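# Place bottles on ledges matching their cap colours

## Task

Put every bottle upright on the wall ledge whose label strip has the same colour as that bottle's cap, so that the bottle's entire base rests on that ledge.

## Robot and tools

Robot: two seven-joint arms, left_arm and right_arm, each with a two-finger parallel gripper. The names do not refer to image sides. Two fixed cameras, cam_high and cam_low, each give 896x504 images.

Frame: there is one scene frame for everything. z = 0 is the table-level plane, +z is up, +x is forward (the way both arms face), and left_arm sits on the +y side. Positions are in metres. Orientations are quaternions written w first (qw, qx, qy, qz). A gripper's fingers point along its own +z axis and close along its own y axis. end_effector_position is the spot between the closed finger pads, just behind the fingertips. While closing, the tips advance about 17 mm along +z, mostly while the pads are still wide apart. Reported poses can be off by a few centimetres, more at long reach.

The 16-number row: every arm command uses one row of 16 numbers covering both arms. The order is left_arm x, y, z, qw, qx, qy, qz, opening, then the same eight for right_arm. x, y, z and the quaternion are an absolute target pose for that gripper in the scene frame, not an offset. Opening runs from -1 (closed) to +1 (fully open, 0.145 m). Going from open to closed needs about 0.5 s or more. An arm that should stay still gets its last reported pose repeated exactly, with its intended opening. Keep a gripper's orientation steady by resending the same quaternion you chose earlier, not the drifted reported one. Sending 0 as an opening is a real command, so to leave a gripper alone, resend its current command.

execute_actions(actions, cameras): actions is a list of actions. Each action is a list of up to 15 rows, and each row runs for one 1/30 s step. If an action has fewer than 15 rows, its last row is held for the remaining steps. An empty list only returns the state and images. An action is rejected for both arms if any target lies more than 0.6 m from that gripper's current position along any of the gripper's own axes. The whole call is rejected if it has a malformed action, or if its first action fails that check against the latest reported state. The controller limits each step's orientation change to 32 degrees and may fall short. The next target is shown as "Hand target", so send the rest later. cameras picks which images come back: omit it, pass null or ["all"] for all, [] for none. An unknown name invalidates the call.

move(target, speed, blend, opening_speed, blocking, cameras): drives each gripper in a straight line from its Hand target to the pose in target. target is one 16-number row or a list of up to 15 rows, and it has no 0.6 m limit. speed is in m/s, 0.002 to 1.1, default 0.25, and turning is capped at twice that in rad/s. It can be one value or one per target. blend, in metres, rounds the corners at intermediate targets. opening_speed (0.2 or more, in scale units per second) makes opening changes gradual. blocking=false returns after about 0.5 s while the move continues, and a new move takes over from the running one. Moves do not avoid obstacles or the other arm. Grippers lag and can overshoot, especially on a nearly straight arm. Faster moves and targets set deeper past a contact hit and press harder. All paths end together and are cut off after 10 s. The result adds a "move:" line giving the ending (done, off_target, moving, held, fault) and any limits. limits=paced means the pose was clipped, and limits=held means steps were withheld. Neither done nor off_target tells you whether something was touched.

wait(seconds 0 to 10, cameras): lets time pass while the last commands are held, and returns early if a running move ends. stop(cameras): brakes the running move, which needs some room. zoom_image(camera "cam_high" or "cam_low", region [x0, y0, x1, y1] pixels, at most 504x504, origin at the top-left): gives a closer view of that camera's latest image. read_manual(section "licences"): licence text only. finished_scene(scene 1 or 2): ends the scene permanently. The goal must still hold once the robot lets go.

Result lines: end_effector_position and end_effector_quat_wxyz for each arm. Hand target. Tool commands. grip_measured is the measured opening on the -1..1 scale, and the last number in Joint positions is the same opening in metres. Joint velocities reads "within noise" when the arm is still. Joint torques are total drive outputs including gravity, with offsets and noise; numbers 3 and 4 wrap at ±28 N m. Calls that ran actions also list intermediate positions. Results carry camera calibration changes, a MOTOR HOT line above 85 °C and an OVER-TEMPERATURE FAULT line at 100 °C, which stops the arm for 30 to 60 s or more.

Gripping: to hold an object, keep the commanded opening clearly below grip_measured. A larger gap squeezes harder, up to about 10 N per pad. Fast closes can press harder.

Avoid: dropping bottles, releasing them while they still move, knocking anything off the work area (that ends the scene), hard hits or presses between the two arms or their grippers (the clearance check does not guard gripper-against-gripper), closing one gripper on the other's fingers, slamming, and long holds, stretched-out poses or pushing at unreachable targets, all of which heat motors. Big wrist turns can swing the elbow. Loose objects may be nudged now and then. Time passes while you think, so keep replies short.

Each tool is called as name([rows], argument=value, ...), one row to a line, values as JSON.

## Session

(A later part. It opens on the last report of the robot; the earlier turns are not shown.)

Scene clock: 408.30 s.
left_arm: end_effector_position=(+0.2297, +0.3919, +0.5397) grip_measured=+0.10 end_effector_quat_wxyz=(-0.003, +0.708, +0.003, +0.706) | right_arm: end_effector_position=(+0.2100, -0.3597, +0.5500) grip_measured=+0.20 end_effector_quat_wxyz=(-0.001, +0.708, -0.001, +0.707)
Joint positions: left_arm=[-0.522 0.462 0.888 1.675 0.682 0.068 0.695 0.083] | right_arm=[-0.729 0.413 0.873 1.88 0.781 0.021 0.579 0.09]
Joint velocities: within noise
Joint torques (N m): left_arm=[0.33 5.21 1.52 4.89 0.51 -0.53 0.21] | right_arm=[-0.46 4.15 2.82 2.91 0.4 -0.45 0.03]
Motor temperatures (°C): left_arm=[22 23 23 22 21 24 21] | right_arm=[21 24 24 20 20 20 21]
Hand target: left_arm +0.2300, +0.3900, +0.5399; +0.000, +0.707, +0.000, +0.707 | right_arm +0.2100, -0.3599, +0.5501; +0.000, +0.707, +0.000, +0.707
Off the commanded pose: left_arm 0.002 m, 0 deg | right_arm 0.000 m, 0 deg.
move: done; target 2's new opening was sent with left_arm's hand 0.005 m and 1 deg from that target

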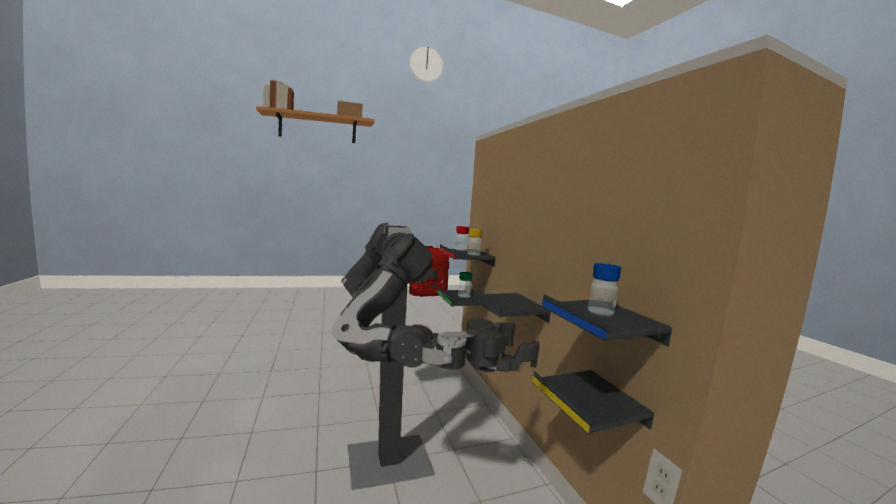

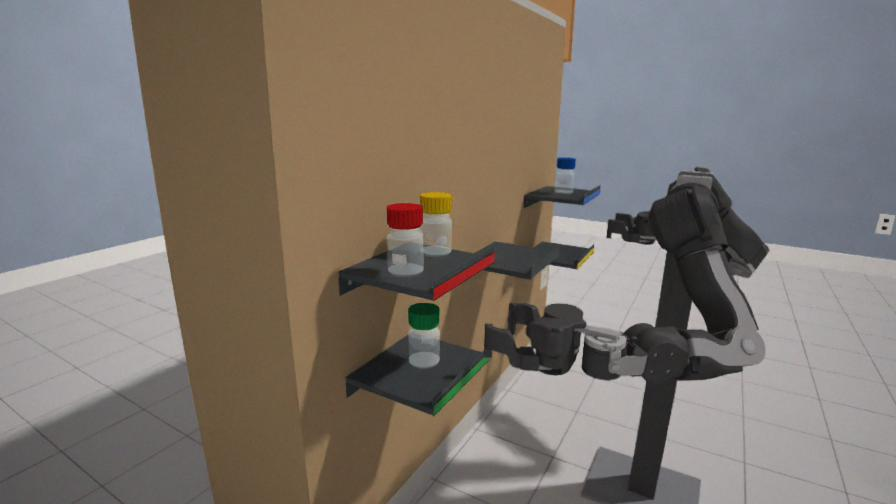

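move([
  [0.205,0.39,0.65,0,0.7071,0,0.7071,0.1, 0.21,-0.36,0.55,0,0.7071,0,0.7071,0.2],
  [0.205,0.35,0.73,0,0.7071,0,0.7071,0.1, 0.21,-0.36,0.55,0,0.7071,0,0.7071,0.2],
  [0.335,0.333,0.71,0,0.7071,0,0.7071,0.1, 0.21,-0.36,0.55,0,0.7071,0,0.7071,0.2],
], speed=[0.2,0.2,0.12], blend=[0.02,0.02,0])

zoom_image(camera="cam_low", region=[330, 160, 580, 320])

zoom_image(camera="cam_high", region=[430, 210, 550, 300])

Scene clock: 431.17 s.
left_arm: end_effector_position=(+0.3348, +0.3318, +0.7121) grip_measured=+0.10 end_effector_quat_wxyz=(+0.000, +0.706, -0.004, +0.708) | right_arm: end_effector_position=(+0.2100, -0.3597, +0.5500) grip_measured=+0.20 end_effector_quat_wxyz=(-0.001, +0.708, -0.001, +0.707)
Joint positions: left_arm=[-0.3 1.206 0.664 1.929 1.333 0.426 -0.126 0.083] | right_arm=[-0.729 0.413 0.873 1.88 0.781 0.021 0.579 0.09]
Joint velocities: within noise
Joint torques (N m): left_arm=[3.65 6 2.25 1.13 0.13 -0.7 -0.05] | right_arm=[-0.3 4.26 2.95 2.92 0.37 -0.43 0.03]
Motor temperatures (°C): left_arm=[22 24 23 23 22 24 21] | right_arm=[21 24 23 20 20 20 21]
Hand target: left_arm +0.3350, +0.3331, +0.7100; +0.000, +0.707, +0.000, +0.707 | right_arm +0.2100, -0.3599, +0.5501; +0.000, +0.707, +0.000, +0.707
Off the commanded pose: left_arm 0.002 m, 0 deg | right_arm 0.000 m, 0 deg.
move: done

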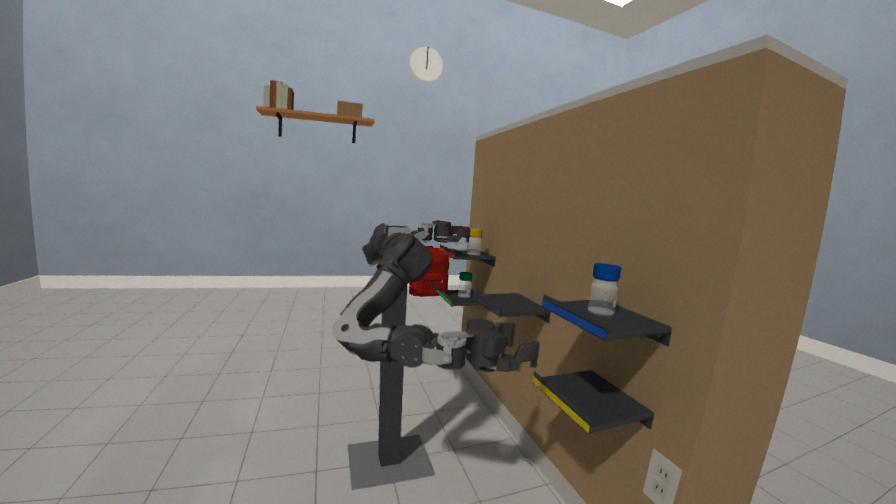

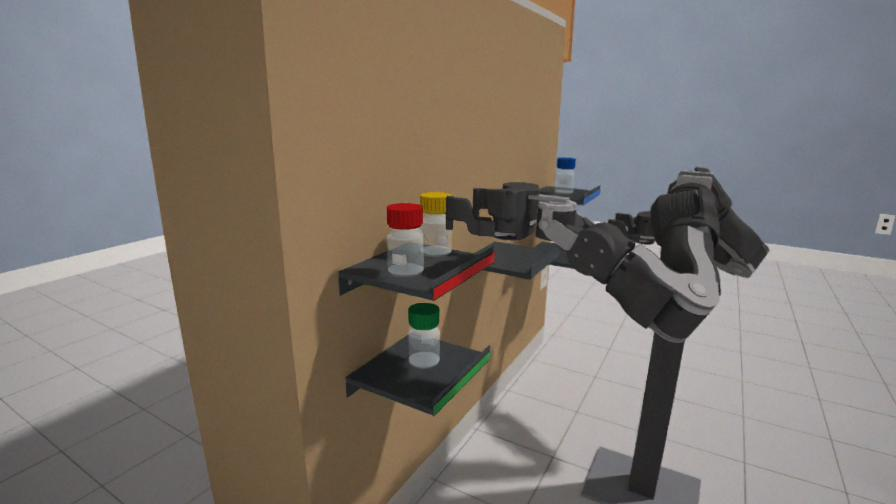

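Scaled by 2.016 from the camera's 896x504 image, which has a finer 1280x720 frame.

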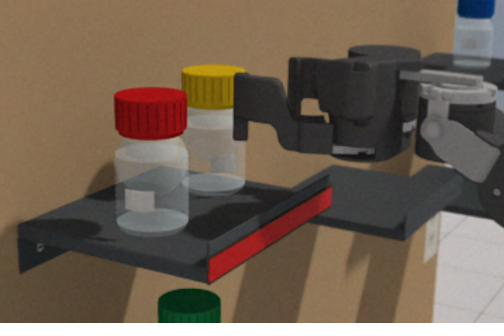

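Scaled by 4.200 from the camera's 896x504 image, which has a finer 1280x720 frame.

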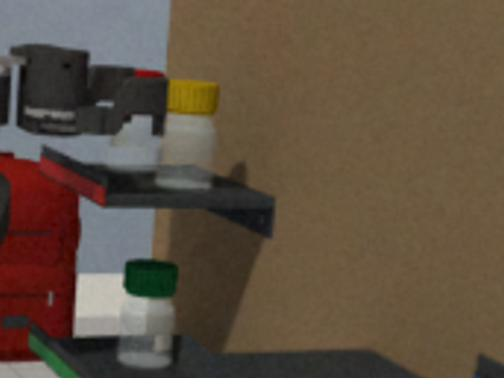

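move([
  [0.378,0.337,0.703,0,0.7071,0,0.7071,0.1, 0.21,-0.36,0.55,0,0.7071,0,0.7071,0.2],
  [0.378,0.337,0.703,0,0.7071,0,0.7071,-0.6, 0.21,-0.36,0.55,0,0.7071,0,0.7071,0.2],
], speed=0.08, opening_speed=0.8)

zoom_image(camera="cam_low", region=[330, 160, 580, 320])

zoom_image(camera="cam_high", region=[430, 210, 550, 300])

Scene clock: 447.20 s.
left_arm: end_effector_position=(+0.3785, +0.3356, +0.7047) grip_measured=-0.27 end_effector_quat_wxyz=(-0.001, +0.706, -0.005, +0.709) | right_arm: end_effector_position=(+0.2100, -0.3597, +0.5500) grip_measured=+0.20 end_effector_quat_wxyz=(-0.001, +0.708, -0.001, +0.707)
Joint positions: left_arm=[-0.514 1.593 0.532 1.731 1.584 0.012 -0.166 0.055] | right_arm=[-0.729 0.413 0.873 1.88 0.781 0.021 0.579 0.09]
Joint velocities: within noise
Joint torques (N m): left_arm=[4.23 5.16 4.12 0.4 0.11 -0.56 -0.01] | right_arm=[-0.62 4.05 2.8 2.97 0.38 -0.43 0.03]
Motor temperatures (°C): left_arm=[22 24 24 22 21 25 21] | right_arm=[21 24 23 20 20 20 21]
Hand target: left_arm +0.3780, +0.3370, +0.7029; +0.000, +0.707, +0.000, +0.707 | right_arm +0.2100, -0.3599, +0.5501; +0.000, +0.707, +0.000, +0.707
Off the commanded pose: left_arm 0.002 m, 1 deg | right_arm 0.000 m, 0 deg.
joint sent to its limit (left arm) — joint 5 (forearm roll), upper limit. The joint targets still meet the commanded pose.
move: done

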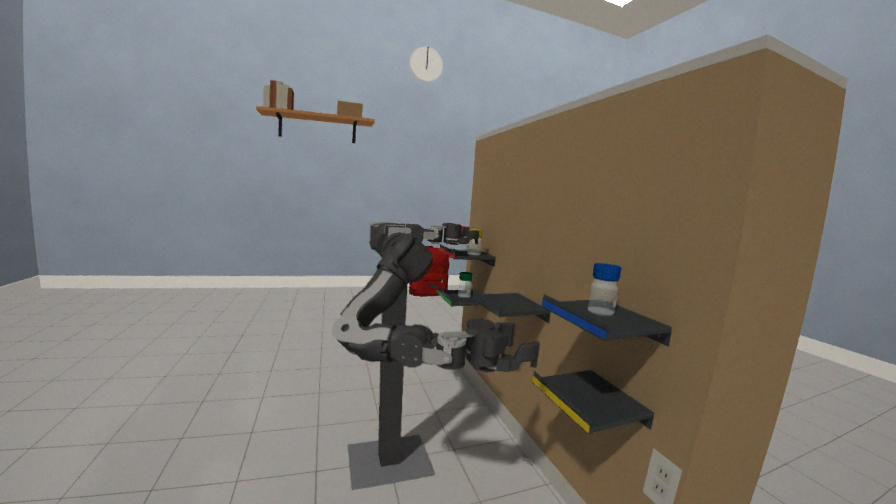

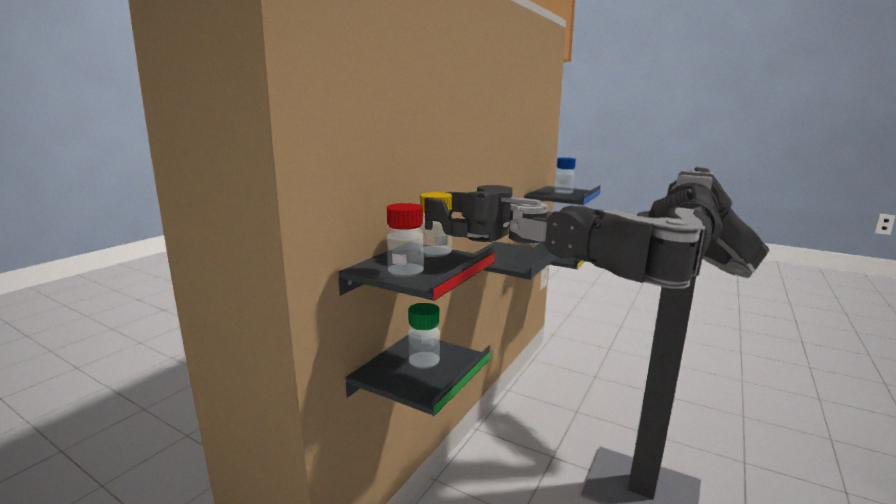

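Scaled by 2.016 from the camera's 896x504 image, which has a finer 1280x720 frame.

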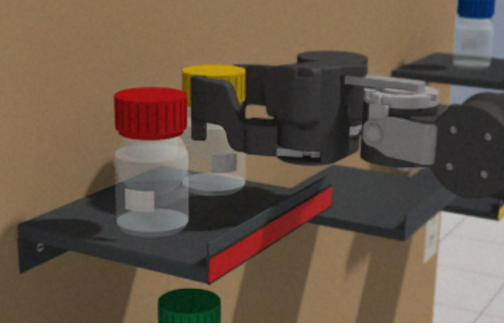

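Scaled by 4.200 from the camera's 896x504 image, which has a finer 1280x720 frame.

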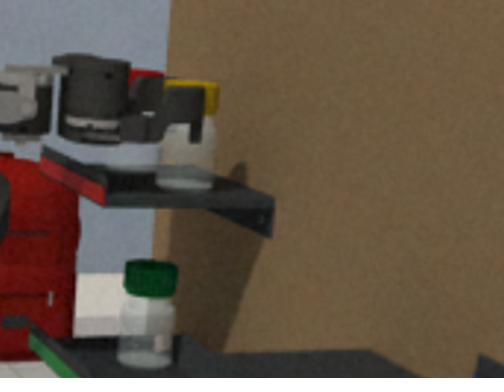

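move([
  [0.378,0.336,0.745,0,0.7071,0,0.7071,-0.6, 0.21,-0.36,0.55,0,0.7071,0,0.7071,0.2],
  [0.205,0.38,0.745,0,0.7071,0,0.7071,-0.6, 0.21,-0.36,0.55,0,0.7071,0,0.7071,0.2],
  [0.205,0.40,0.65,0,0.7071,0,0.7071,-0.6, 0.21,-0.36,0.55,0,0.7071,0,0.7071,0.2],
  [0.22,0.34,0.53,0,0.7071,0,0.7071,-0.6, 0.21,-0.36,0.55,0,0.7071,0,0.7071,0.2],
], speed=[0.12,0.15,0.2,0.2], blend=[0.01,0.02,0.02,0])

Scene clock: 466.93 s.
left_arm: end_effector_position=(+0.2202, +0.3391, +0.5282) grip_measured=-0.27 end_effector_quat_wxyz=(+0.002, +0.711, +0.001, +0.703) | right_arm: end_effector_position=(+0.2100, -0.3597, +0.5500) grip_measured=+0.20 end_effector_quat_wxyz=(-0.001, +0.708, -0.001, +0.707)
Joint positions: left_arm=[-0.638 0.317 0.787 1.887 0.639 0.017 0.576 0.055] | right_arm=[-0.729 0.413 0.873 1.88 0.781 0.021 0.579 0.09]
Joint velocities: within noise
Joint torques (N m): left_arm=[0.33 3.6 2.3 4.11 0.5 -0.81 0.16] | right_arm=[-0.44 4.21 2.82 2.93 0.4 -0.46 0.02]
Motor temperatures (°C): left_arm=[22 24 25 21 21 25 21] | right_arm=[21 24 23 20 20 20 21]
Hand target: left_arm +0.2200, +0.3401, +0.5300; +0.000, +0.707, +0.000, +0.707 | right_arm +0.2100, -0.3599, +0.5501; +0.000, +0.707, +0.000, +0.707
Off the commanded pose: left_arm 0.002 m, 1 deg | right_arm 0.000 m, 0 deg.
move: done

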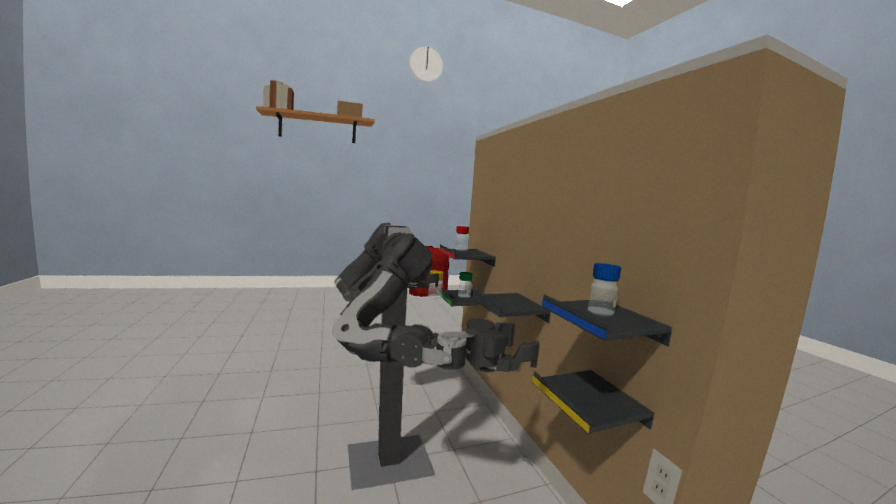

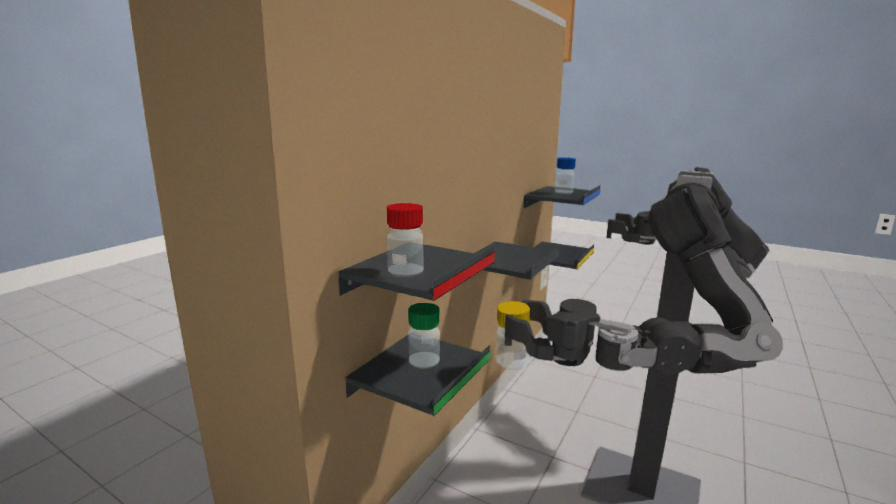

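move([
  [0.24,0.235,0.54,0,0.7071,0,0.7071,-0.6, 0.21,-0.36,0.55,0,0.7071,0,0.7071,0.2],
  [0.355,0.222,0.55,0,0.7071,0,0.7071,-0.6, 0.21,-0.36,0.55,0,0.7071,0,0.7071,0.2],
  [0.36,0.21,0.64,0.0308,0.7065,-0.0308,0.7065,-0.6, 0.21,-0.36,0.55,0,0.7071,0,0.7071,0.2],
  [0.367,0.02,0.637,0.1228,0.6964,-0.1228,0.6964,-0.6, 0.21,-0.36,0.55,0,0.7071,0,0.7071,0.2],
], speed=0.17, blend=[0.02,0.01,0.02,0])

zoom_image(camera="cam_low", region=[440, 160, 640, 300])

zoom_image(camera="cam_high", region=[430, 210, 590, 340])

Scene clock: 482.37 s.
left_arm: end_effector_position=(+0.3661, +0.0190, +0.6351) grip_measured=-0.27 end_effector_quat_wxyz=(+0.124, +0.700, -0.125, +0.692) | right_arm: end_effector_position=(+0.2100, -0.3597, +0.5500) grip_measured=+0.20 end_effector_quat_wxyz=(-0.001, +0.708, -0.001, +0.707)
Joint positions: left_arm=[0.321 -0.067 -0.362 2.007 0.074 0.769 -0.061 0.055] | right_arm=[-0.729 0.413 0.873 1.88 0.781 0.021 0.579 0.09]
Joint velocities: within noise
Joint torques (N m): left_arm=[6.87 -1.78 0.08 3.82 0.05 -1 0.02] | right_arm=[-0.44 4.21 2.99 2.99 0.39 -0.44 0.05]
Motor temperatures (°C): left_arm=[22 23 25 22 22 25 21] | right_arm=[20 24 23 20 20 20 21]
Hand target: left_arm +0.3670, +0.0201, +0.6370; +0.123, +0.696, -0.123, +0.696 | right_arm +0.2100, -0.3599, +0.5501; +0.000, +0.707, +0.000, +0.707
Off the commanded pose: left_arm 0.002 m, 1 deg | right_arm 0.000 m, 0 deg.
move: done

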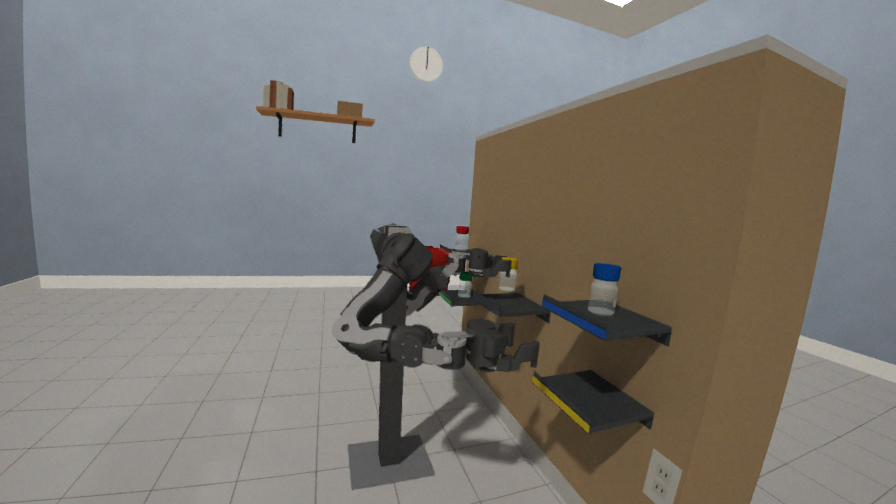

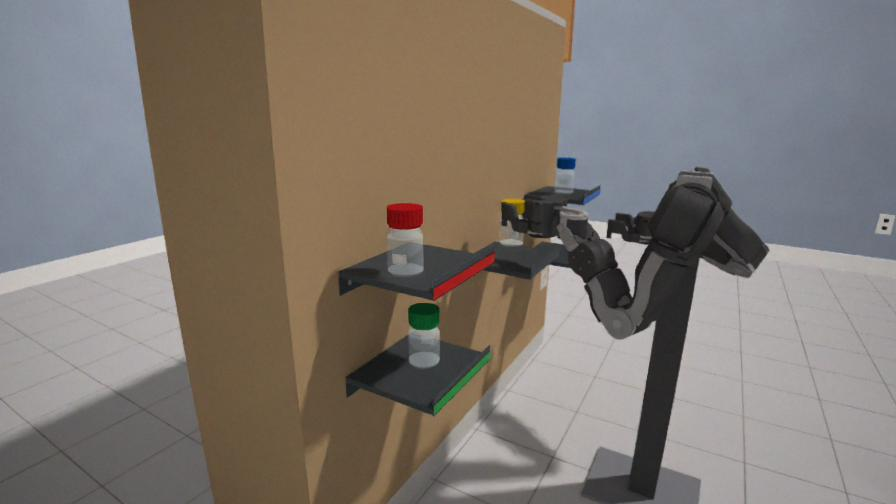

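Scaled by 2.520 from the camera's 896x504 image, which has a finer 1280x720 frame.

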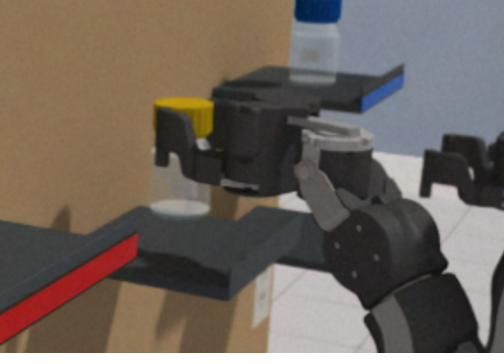

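Scaled by 3.150 from the camera's 896x504 image, which has a finer 1280x720 frame.

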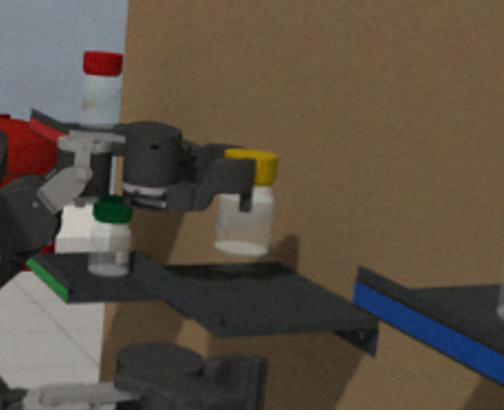

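Lower onto C and release; move the right arm to a pre-pose.

move([
  [0.367,0.02,0.612,0.1228,0.6964,-0.1228,0.6964,-0.6, 0.21,-0.34,0.54,0,0.7071,0,0.7071,0.2],
  [0.367,0.02,0.599,0.1228,0.6964,-0.1228,0.6964,-0.6, 0.21,-0.34,0.53,0,0.7071,0,0.7071,0.2],
], speed=[0.08,0.03])

zoom_image(camera="cam_high", region=[430, 210, 590, 340])

Scene clock: 492.17 s.
left_arm: end_effector_position=(+0.3669, +0.0204, +0.6002) grip_measured=-0.27 end_effector_quat_wxyz=(+0.123, +0.697, -0.122, +0.696) | right_arm: end_effector_position=(+0.2098, -0.3414, +0.5312) grip_measured=+0.20 end_effector_quat_wxyz=(+0.002, +0.707, -0.001, +0.707)
Joint positions: left_arm=[0.218 -0.027 -0.374 1.94 0.068 0.583 -0.061 0.055] | right_arm=[-0.714 0.333 0.794 1.898 0.694 -0.039 0.557 0.09]
Joint velocities: within noise
Joint torques (N m): left_arm=[5.42 -1.17 -0.57 3.92 0.06 -0.96 0.12] | right_arm=[-0.59 3.44 1.47 2.96 0.4 -0.47 0.13]
Motor temperatures (°C): left_arm=[23 23 24 22 21 26 21] | right_arm=[20 24 23 20 20 20 21]
Hand target: left_arm +0.3670, +0.0200, +0.5990; +0.123, +0.696, -0.123, +0.696 | right_arm +0.2100, -0.3399, +0.5299; +0.000, +0.707, +0.000, +0.707
Off the commanded pose: left_arm 0.001 m, 0 deg | right_arm 0.002 m, 0 deg.
move: done

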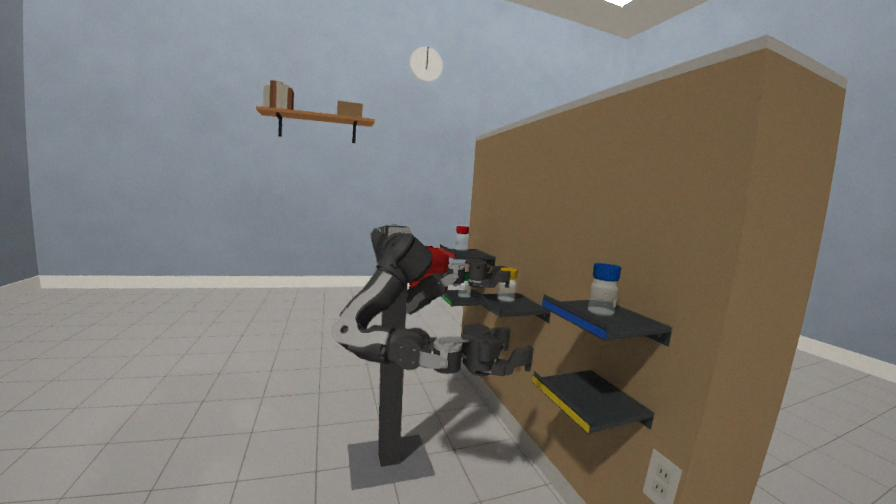

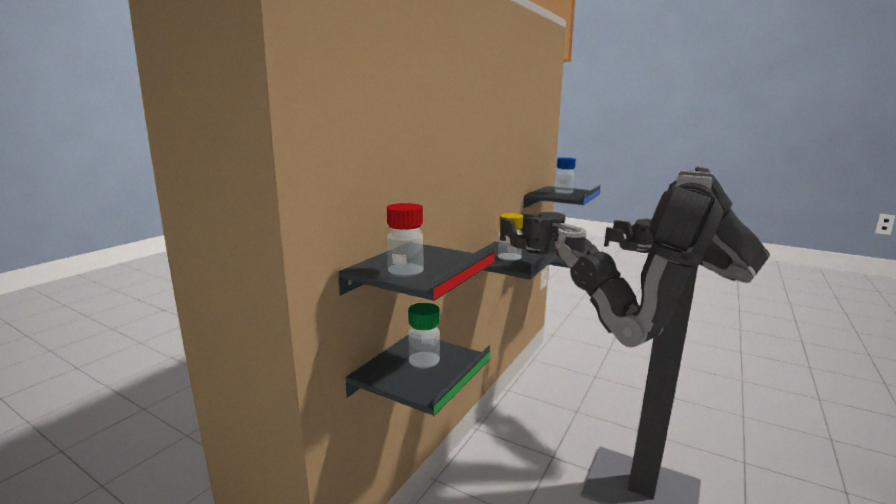

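Scaled by 3.150 from the camera's 896x504 image, which has a finer 1280x720 frame.

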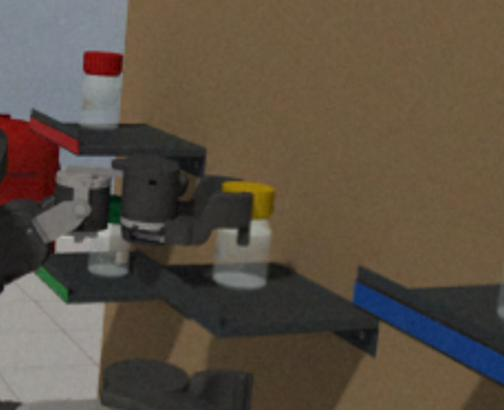

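move([
  [0.367,0.02,0.591,0.1228,0.6964,-0.1228,0.6964,-0.6, 0.21,-0.34,0.53,0,0.7071,0,0.7071,0.2],
], speed=0.03, cameras=[])

Scene clock: 499.70 s.
left_arm: end_effector_position=(+0.3667, +0.0204, +0.5995) grip_measured=-0.27 end_effector_quat_wxyz=(+0.125, +0.687, -0.120, +0.706) | right_arm: end_effector_position=(+0.2098, -0.3414, +0.5312) grip_measured=+0.20 end_effector_quat_wxyz=(+0.002, +0.707, -0.001, +0.707)
Joint positions: left_arm=[0.204 -0.021 -0.377 1.928 0.065 0.526 -0.061 0.055] | right_arm=[-0.714 0.333 0.794 1.898 0.694 -0.039 0.557 0.09]
Joint velocities: within noise
Joint torques (N m): left_arm=[4.15 -0.78 -0.57 2.8 0.11 -0.35 0.12] | right_arm=[-0.49 3.36 1.58 3.12 0.38 -0.46 0.12]
Motor temperatures (°C): left_arm=[23 23 24 22 21 26 21] | right_arm=[20 24 23 20 20 20 21]
Hand target: left_arm +0.3669, +0.0201, +0.5910; +0.123, +0.696, -0.123, +0.696 | right_arm +0.2100, -0.3399, +0.5299; +0.000, +0.707, +0.000, +0.707
Off the commanded pose: left_arm 0.009 m, 2 deg | right_arm 0.002 m, 0 deg.
move: off_target (left_arm)
No camera images: "cameras" was empty.

move([
  [0.367,0.02,0.598,0.1228,0.6964,-0.1228,0.6964,-0.6, 0.21,-0.34,0.53,0,0.7071,0,0.7071,0.2],
  [0.367,0.02,0.598,0.1228,0.6964,-0.1228,0.6964,0.15, 0.21,-0.34,0.53,0,0.7071,0,0.7071,0.2],
  [0.28,0.055,0.615,0.1228,0.6964,-0.1228,0.6964,0.15, 0.22,-0.30,0.53,0,0.7071,0,0.7071,0.2],
  [0.245,0.20,0.54,0.0616,0.7044,-0.0616,0.7044,0.15, 0.25,-0.21,0.54,-0.0616,0.7044,0.0616,0.7044,0.2],
  [0.22,0.34,0.53,0,0.7071,0,0.7071,0.15, 0.25,-0.20,0.54,-0.0616,0.7044,0.0616,0.7044,0.2],
], speed=[0.03,0.03,0.1,0.2,0.2], blend=[0,0,0,0.02,0], opening_speed=0.5)

zoom_image(camera="cam_high", region=[430, 210, 590, 340])

Scene clock: 524.53 s.
left_arm: end_effector_position=(+0.2198, +0.3409, +0.5306) grip_measured=+0.15 end_effector_quat_wxyz=(-0.003, +0.707, +0.002, +0.707) | right_arm: end_effector_position=(+0.2498, -0.2006, +0.5398) grip_measured=+0.20 end_effector_quat_wxyz=(-0.062, +0.704, +0.063, +0.705)
Joint positions: left_arm=[-0.751 0.429 0.718 1.887 0.748 -0.093 0.451 0.087] | right_arm=[-0.611 0.199 0.347 2.211 0.355 0.09 0.326 0.09]
Joint velocities: within noise
Joint torques (N m): left_arm=[-0.41 4.1 1.57 3.75 0.4 -0.61 0.23] | right_arm=[0.44 1.36 0.51 4.63 0.25 -0.26 -0.11]
Motor temperatures (°C): left_arm=[22 22 23 22 21 25 21] | right_arm=[20 24 23 20 20 20 21]
Hand target: left_arm +0.2200, +0.3400, +0.5300; +0.000, +0.707, +0.000, +0.707 | right_arm +0.2500, -0.2001, +0.5401; -0.061, +0.704, +0.062, +0.704
Off the commanded pose: left_arm 0.001 m, 0 deg | right_arm 0.001 m, 0 deg.
move: done

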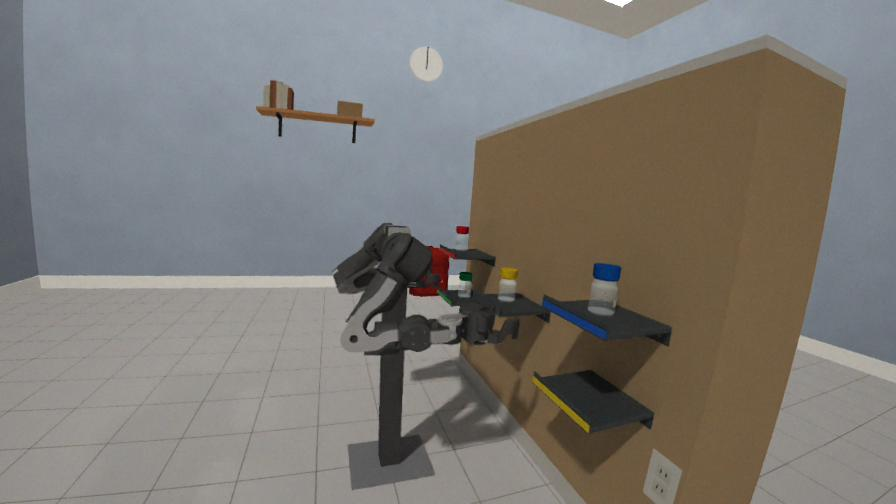

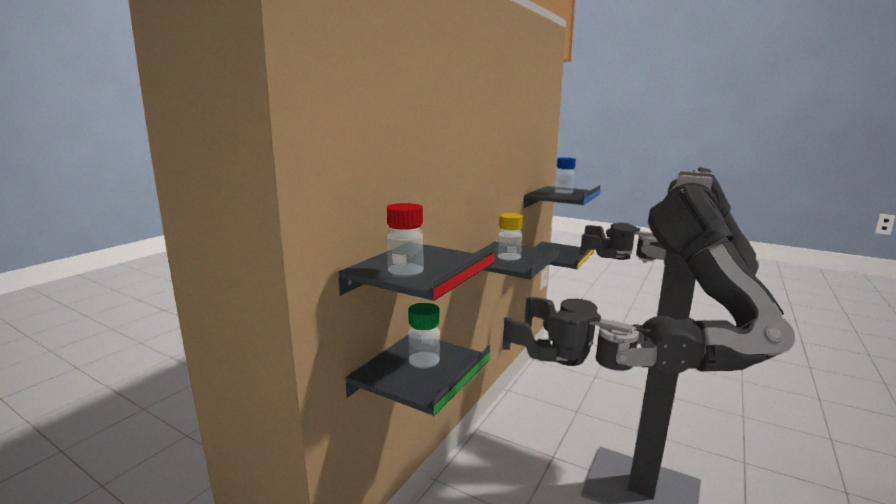

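Scaled by 3.150 from the camera's 896x504 image, which has a finer 1280x720 frame.

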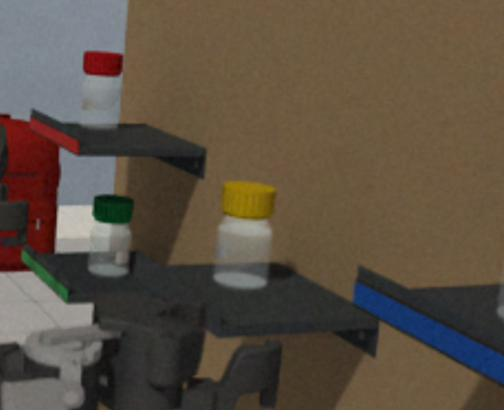

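Right arm moves to in front of yellow.

move([
  [0.22,0.34,0.53,0,0.7071,0,0.7071,0.15, 0.255,-0.10,0.60,-0.1228,0.6964,0.1228,0.6964,0.2],
  [0.22,0.34,0.53,0,0.7071,0,0.7071,0.15, 0.287,-0.013,0.613,-0.1228,0.6964,0.1228,0.6964,0.2],
], speed=0.18, blend=[0.01,0])

zoom_image(camera="cam_high", region=[430, 210, 590, 340])

zoom_image(camera="cam_low", region=[440, 160, 640, 300])

Scene clock: 535.53 s.
left_arm: end_effector_position=(+0.2198, +0.3409, +0.5307) grip_measured=+0.15 end_effector_quat_wxyz=(-0.003, +0.707, +0.002, +0.707) | right_arm: end_effector_position=(+0.2866, -0.0120, +0.6145) grip_measured=+0.20 end_effector_quat_wxyz=(-0.126, +0.694, +0.124, +0.698)
Joint positions: left_arm=[-0.751 0.429 0.718 1.887 0.748 -0.093 0.451 0.087] | right_arm=[-0.106 -0.096 -0.502 2.298 -0.172 0.666 -0.031 0.09]
Joint velocities: within noise
Joint torques (N m): left_arm=[-0.41 4.13 1.55 3.75 0.41 -0.61 0.22] | right_arm=[1.83 -2.23 -0.54 3.49 0.04 -0.33 -0.1]
Motor temperatures (°C): left_arm=[22 23 24 22 21 25 21] | right_arm=[20 24 23 21 20 20 21]
Hand target: left_arm +0.2200, +0.3400, +0.5300; +0.000, +0.707, +0.000, +0.707 | right_arm +0.2870, -0.0130, +0.6130; -0.123, +0.696, +0.123, +0.696
Off the commanded pose: left_arm 0.001 m, 0 deg | right_arm 0.002 m, 1 deg.
move: done

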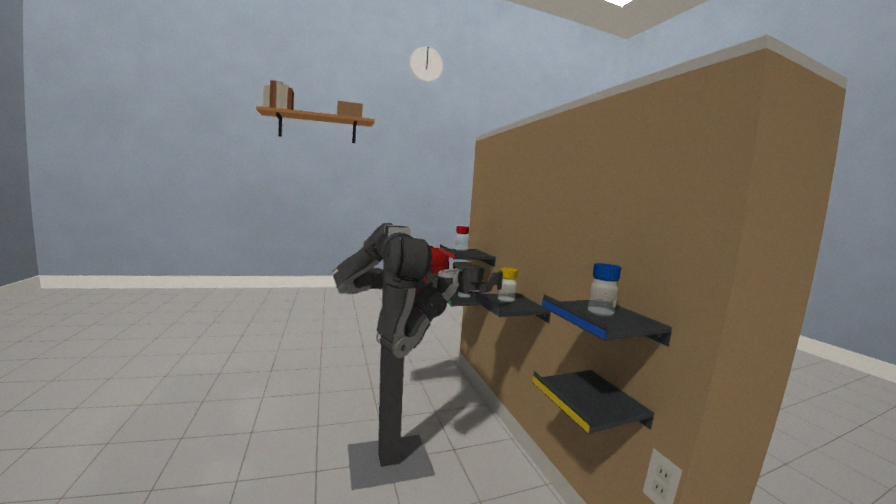

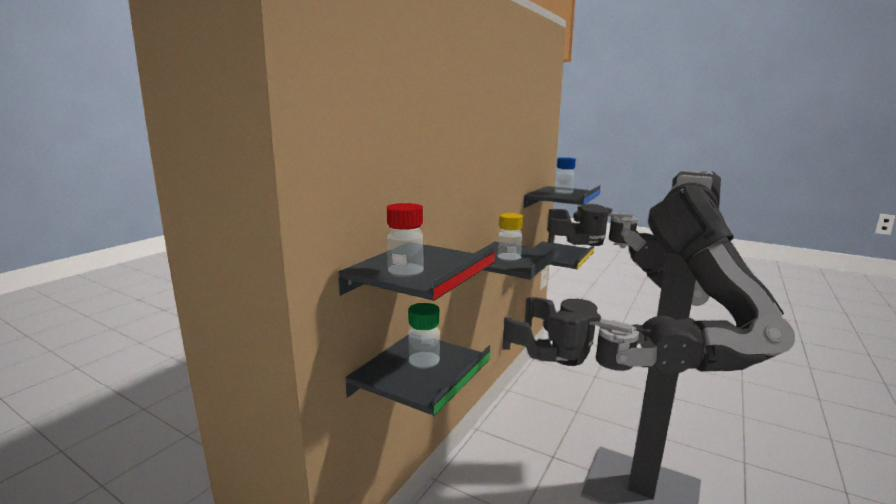

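Scaled by 3.150 from the camera's 896x504 image, which has a finer 1280x720 frame.

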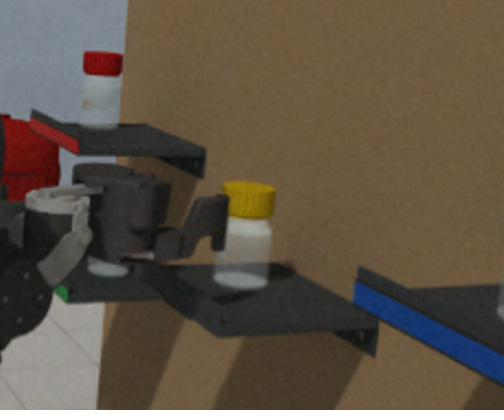

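Scaled by 2.520 from the camera's 896x504 image, which has a finer 1280x720 frame.

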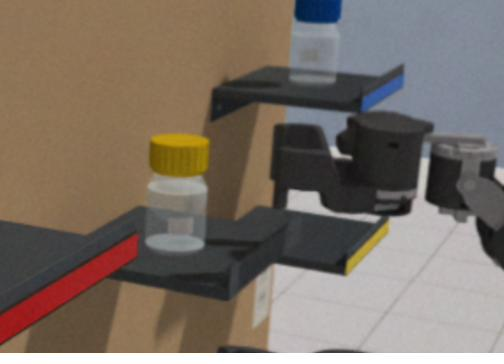

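move([
  [0.22,0.34,0.53,0,0.7071,0,0.7071,0.15, 0.366,0.016,0.603,-0.1228,0.6964,0.1228,0.6964,0.2],
  [0.22,0.34,0.53,0,0.7071,0,0.7071,0.15, 0.366,0.016,0.603,-0.1228,0.6964,0.1228,0.6964,-0.6],
], speed=0.1, opening_speed=0.8)

zoom_image(camera="cam_high", region=[430, 210, 590, 340])

zoom_image(camera="cam_low", region=[440, 160, 640, 300])

Scene clock: 548.13 s.
left_arm: end_effector_position=(+0.2198, +0.3409, +0.5307) grip_measured=+0.15 end_effector_quat_wxyz=(-0.003, +0.707, +0.002, +0.707) | right_arm: end_effector_position=(+0.3657, +0.0169, +0.6033) grip_measured=-0.26 end_effector_quat_wxyz=(-0.123, +0.696, +0.125, +0.696)
Joint positions: left_arm=[-0.751 0.429 0.718 1.887 0.748 -0.093 0.451 0.087] | right_arm=[0.223 -0.176 -0.44 1.873 -0.076 0.579 -0.074 0.056]
Joint velocities: within noise
Joint torques (N m): left_arm=[-0.41 4.15 1.55 3.77 0.41 -0.61 0.23] | right_arm=[3.97 -3.05 -0.13 3.73 0.13 -0.57 -0.11]
Motor temperatures (°C): left_arm=[22 23 24 22 21 25 21] | right_arm=[21 24 23 21 20 20 21]
Hand target: left_arm +0.2200, +0.3400, +0.5300; +0.000, +0.707, +0.000, +0.707 | right_arm +0.3660, +0.0160, +0.6030; -0.123, +0.696, +0.123, +0.696
Off the commanded pose: left_arm 0.001 m, 0 deg | right_arm 0.001 m, 0 deg.
joint sent to its limit (right arm) — joint 2 (shoulder roll), lower limit. The joint targets still meet the commanded pose.
move: done

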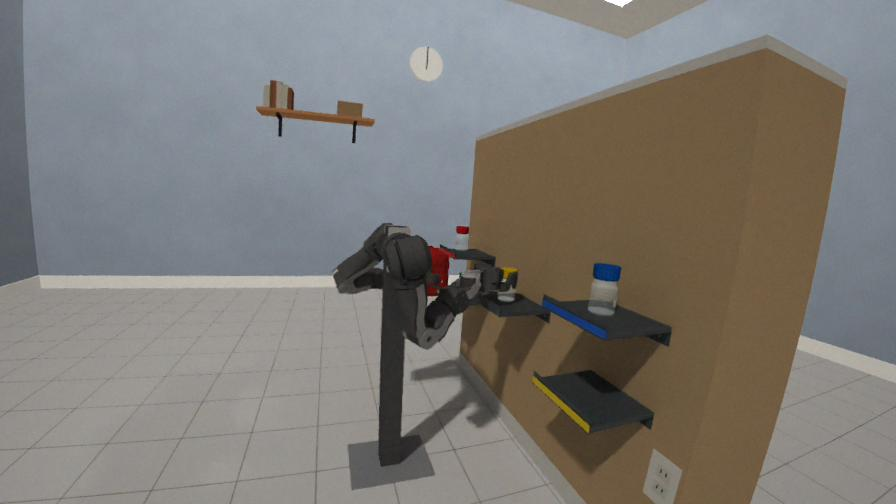

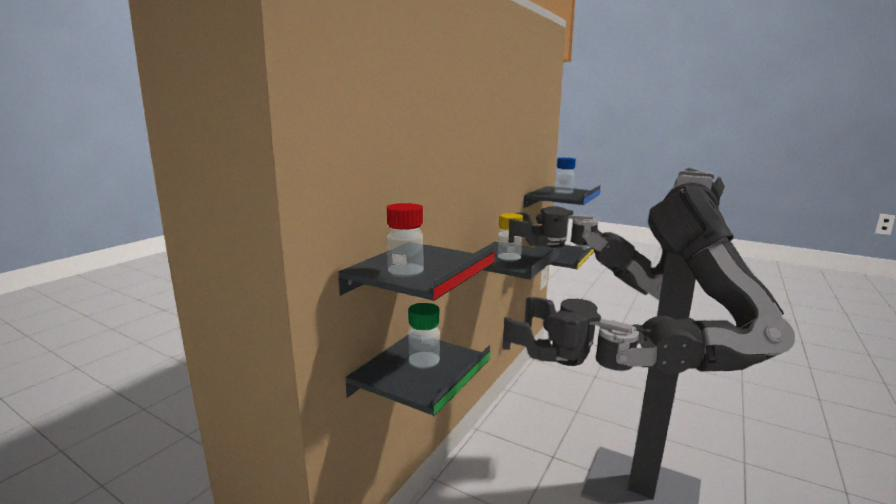

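Scaled by 3.150 from the camera's 896x504 image, which has a finer 1280x720 frame.

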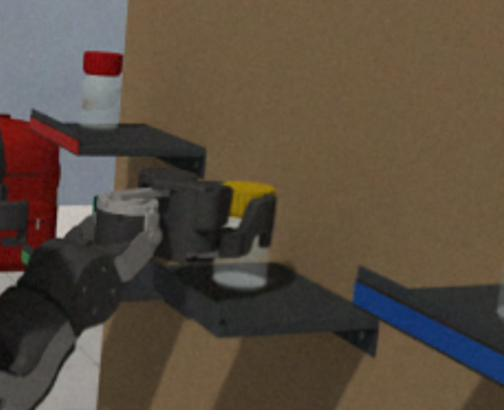

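Scaled by 2.520 from the camera's 896x504 image, which has a finer 1280x720 frame.

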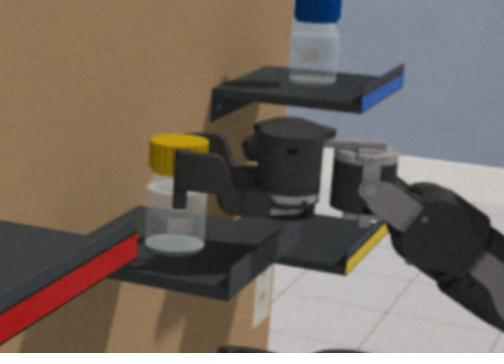

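move([
  [0.22,0.34,0.53,0,0.7071,0,0.7071,0.15, 0.366,0.016,0.645,-0.1228,0.6964,0.1228,0.6964,-0.6],
  [0.22,0.34,0.53,0,0.7071,0,0.7071,0.15, 0.36,-0.20,0.637,0,0.7071,0,0.7071,-0.6],
  [0.22,0.34,0.53,0,0.7071,0,0.7071,0.15, 0.36,-0.212,0.541,0,0.7071,0,0.7071,-0.6],
  [0.22,0.34,0.53,0,0.7071,0,0.7071,0.15, 0.375,-0.385,0.54,0,0.7071,0,0.7071,-0.6],
], speed=0.15, blend=[0.01,0.02,0.01,0])

zoom_image(camera="cam_high", region=[520, 250, 680, 430])

Scene clock: 568.37 s.
left_arm: end_effector_position=(+0.2198, +0.3409, +0.5307) grip_measured=+0.15 end_effector_quat_wxyz=(-0.003, +0.707, +0.002, +0.707) | right_arm: end_effector_position=(+0.3745, -0.3858, +0.5361) grip_measured=-0.26 end_effector_quat_wxyz=(+0.001, +0.713, -0.001, +0.701)
Joint positions: left_arm=[-0.751 0.429 0.718 1.887 0.748 -0.093 0.451 0.087] | right_arm=[0.11 0.654 0.369 1.272 0.545 0.09 0.468 0.056]
Joint velocities: within noise
Joint torques (N m): left_arm=[-0.41 4.15 1.55 3.75 0.41 -0.61 0.22] | right_arm=[4.63 6.21 2.89 4.14 0.54 -0.7 0.17]
Motor temperatures (°C): left_arm=[21 23 24 22 22 25 21] | right_arm=[21 24 22 21 20 21 21]
Hand target: left_arm +0.2200, +0.3400, +0.5300; +0.000, +0.707, +0.000, +0.707 | right_arm +0.3750, -0.3849, +0.5401; +0.000, +0.707, +0.000, +0.707
Off the commanded pose: left_arm 0.001 m, 0 deg | right_arm 0.004 m, 1 deg.
move: off_target (right_arm)

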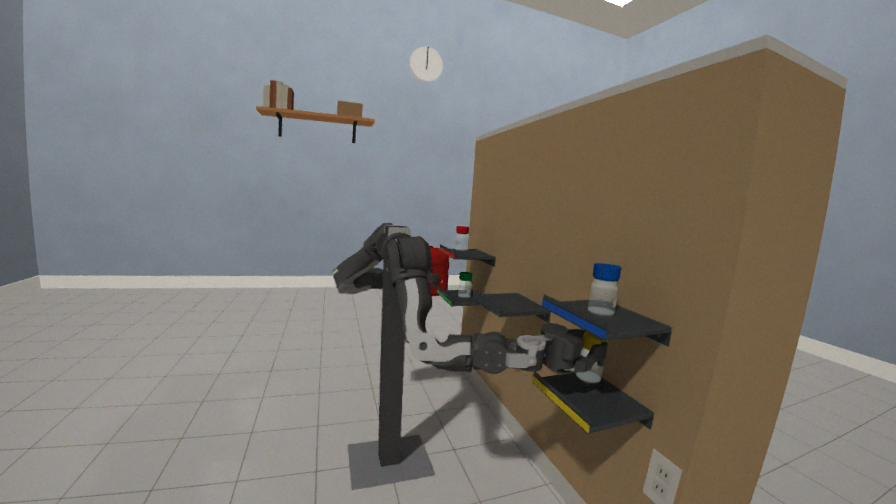

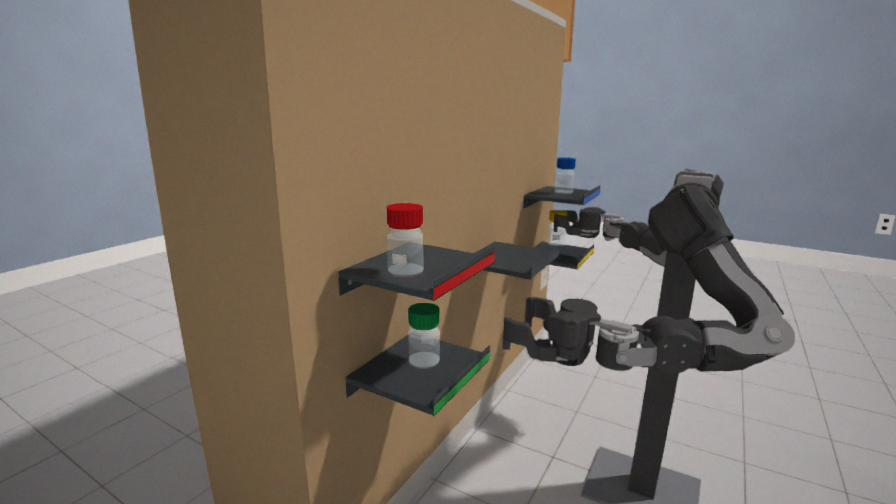

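Scaled by 2.800 from the camera's 896x504 image, which has a finer 1280x720 frame.

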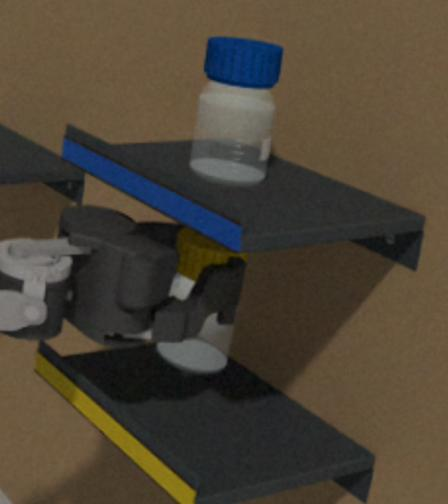

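move([
  [0.22,0.34,0.53,0,0.7071,0,0.7071,0.15, 0.375,-0.385,0.518,0,0.7071,0,0.7071,-0.6],
  [0.22,0.34,0.53,0,0.7071,0,0.7071,0.15, 0.375,-0.385,0.506,0,0.7071,0,0.7071,-0.6],
], speed=[0.08,0.03])

zoom_image(camera="cam_high", region=[520, 250, 680, 430])

Scene clock: 588.63 s.
left_arm: end_effector_position=(+0.2198, +0.3409, +0.5307) grip_measured=+0.15 end_effector_quat_wxyz=(-0.003, +0.707, +0.002, +0.707) | right_arm: end_effector_position=(+0.3743, -0.3869, +0.5059) grip_measured=-0.26 end_effector_quat_wxyz=(+0.002, +0.709, -0.002, +0.705)
Joint positions: left_arm=[-0.751 0.429 0.718 1.887 0.748 -0.093 0.451 0.087] | right_arm=[0.131 0.607 0.353 1.143 0.505 -0.044 0.512 0.056]
Joint velocities: within noise
Joint torques (N m): left_arm=[-0.41 4.13 1.55 3.75 0.41 -0.61 0.22] | right_arm=[4.52 5.79 1.37 3.44 0.44 -0.58 0.17]
Motor temperatures (°C): left_arm=[21 23 24 22 22 25 21] | right_arm=[22 25 23 21 20 21 21]
Hand target: left_arm +0.2200, +0.3400, +0.5300; +0.000, +0.707, +0.000, +0.707 | right_arm +0.3750, -0.3850, +0.5061; +0.000, +0.707, +0.000, +0.707
Off the commanded pose: left_arm 0.001 m, 0 deg | right_arm 0.002 m, 0 deg.
move: done

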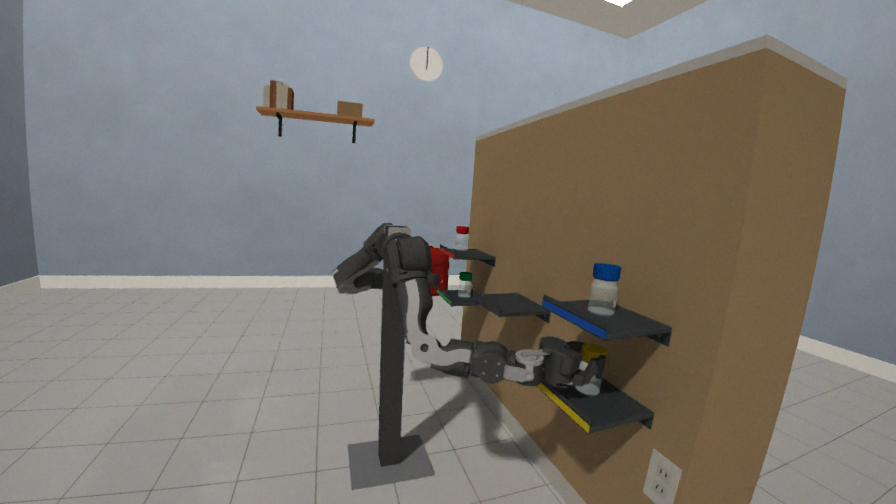

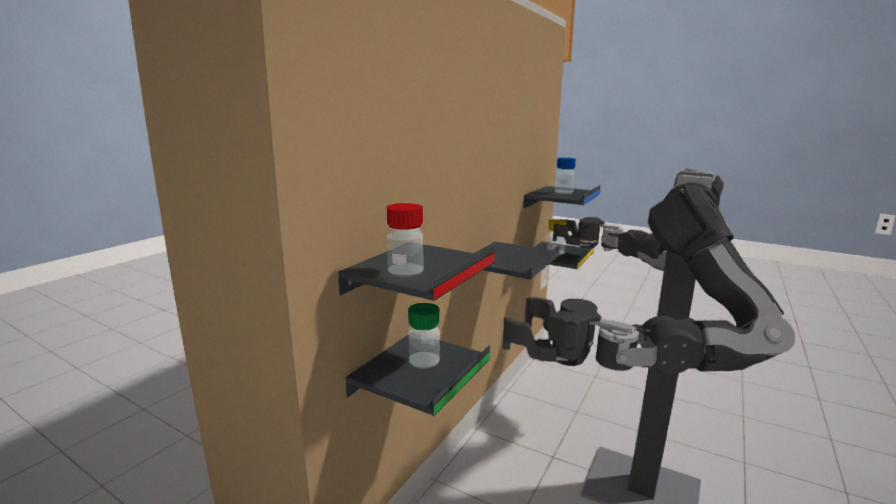

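Scaled by 2.800 from the camera's 896x504 image, which has a finer 1280x720 frame.

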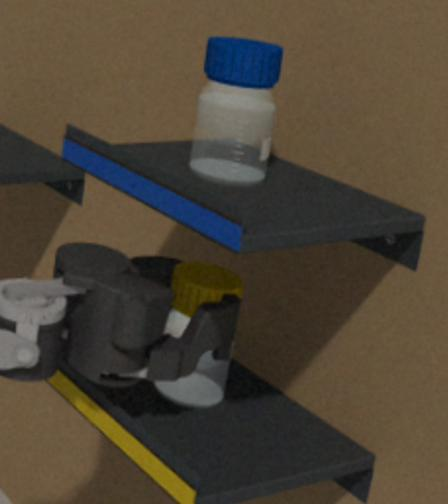

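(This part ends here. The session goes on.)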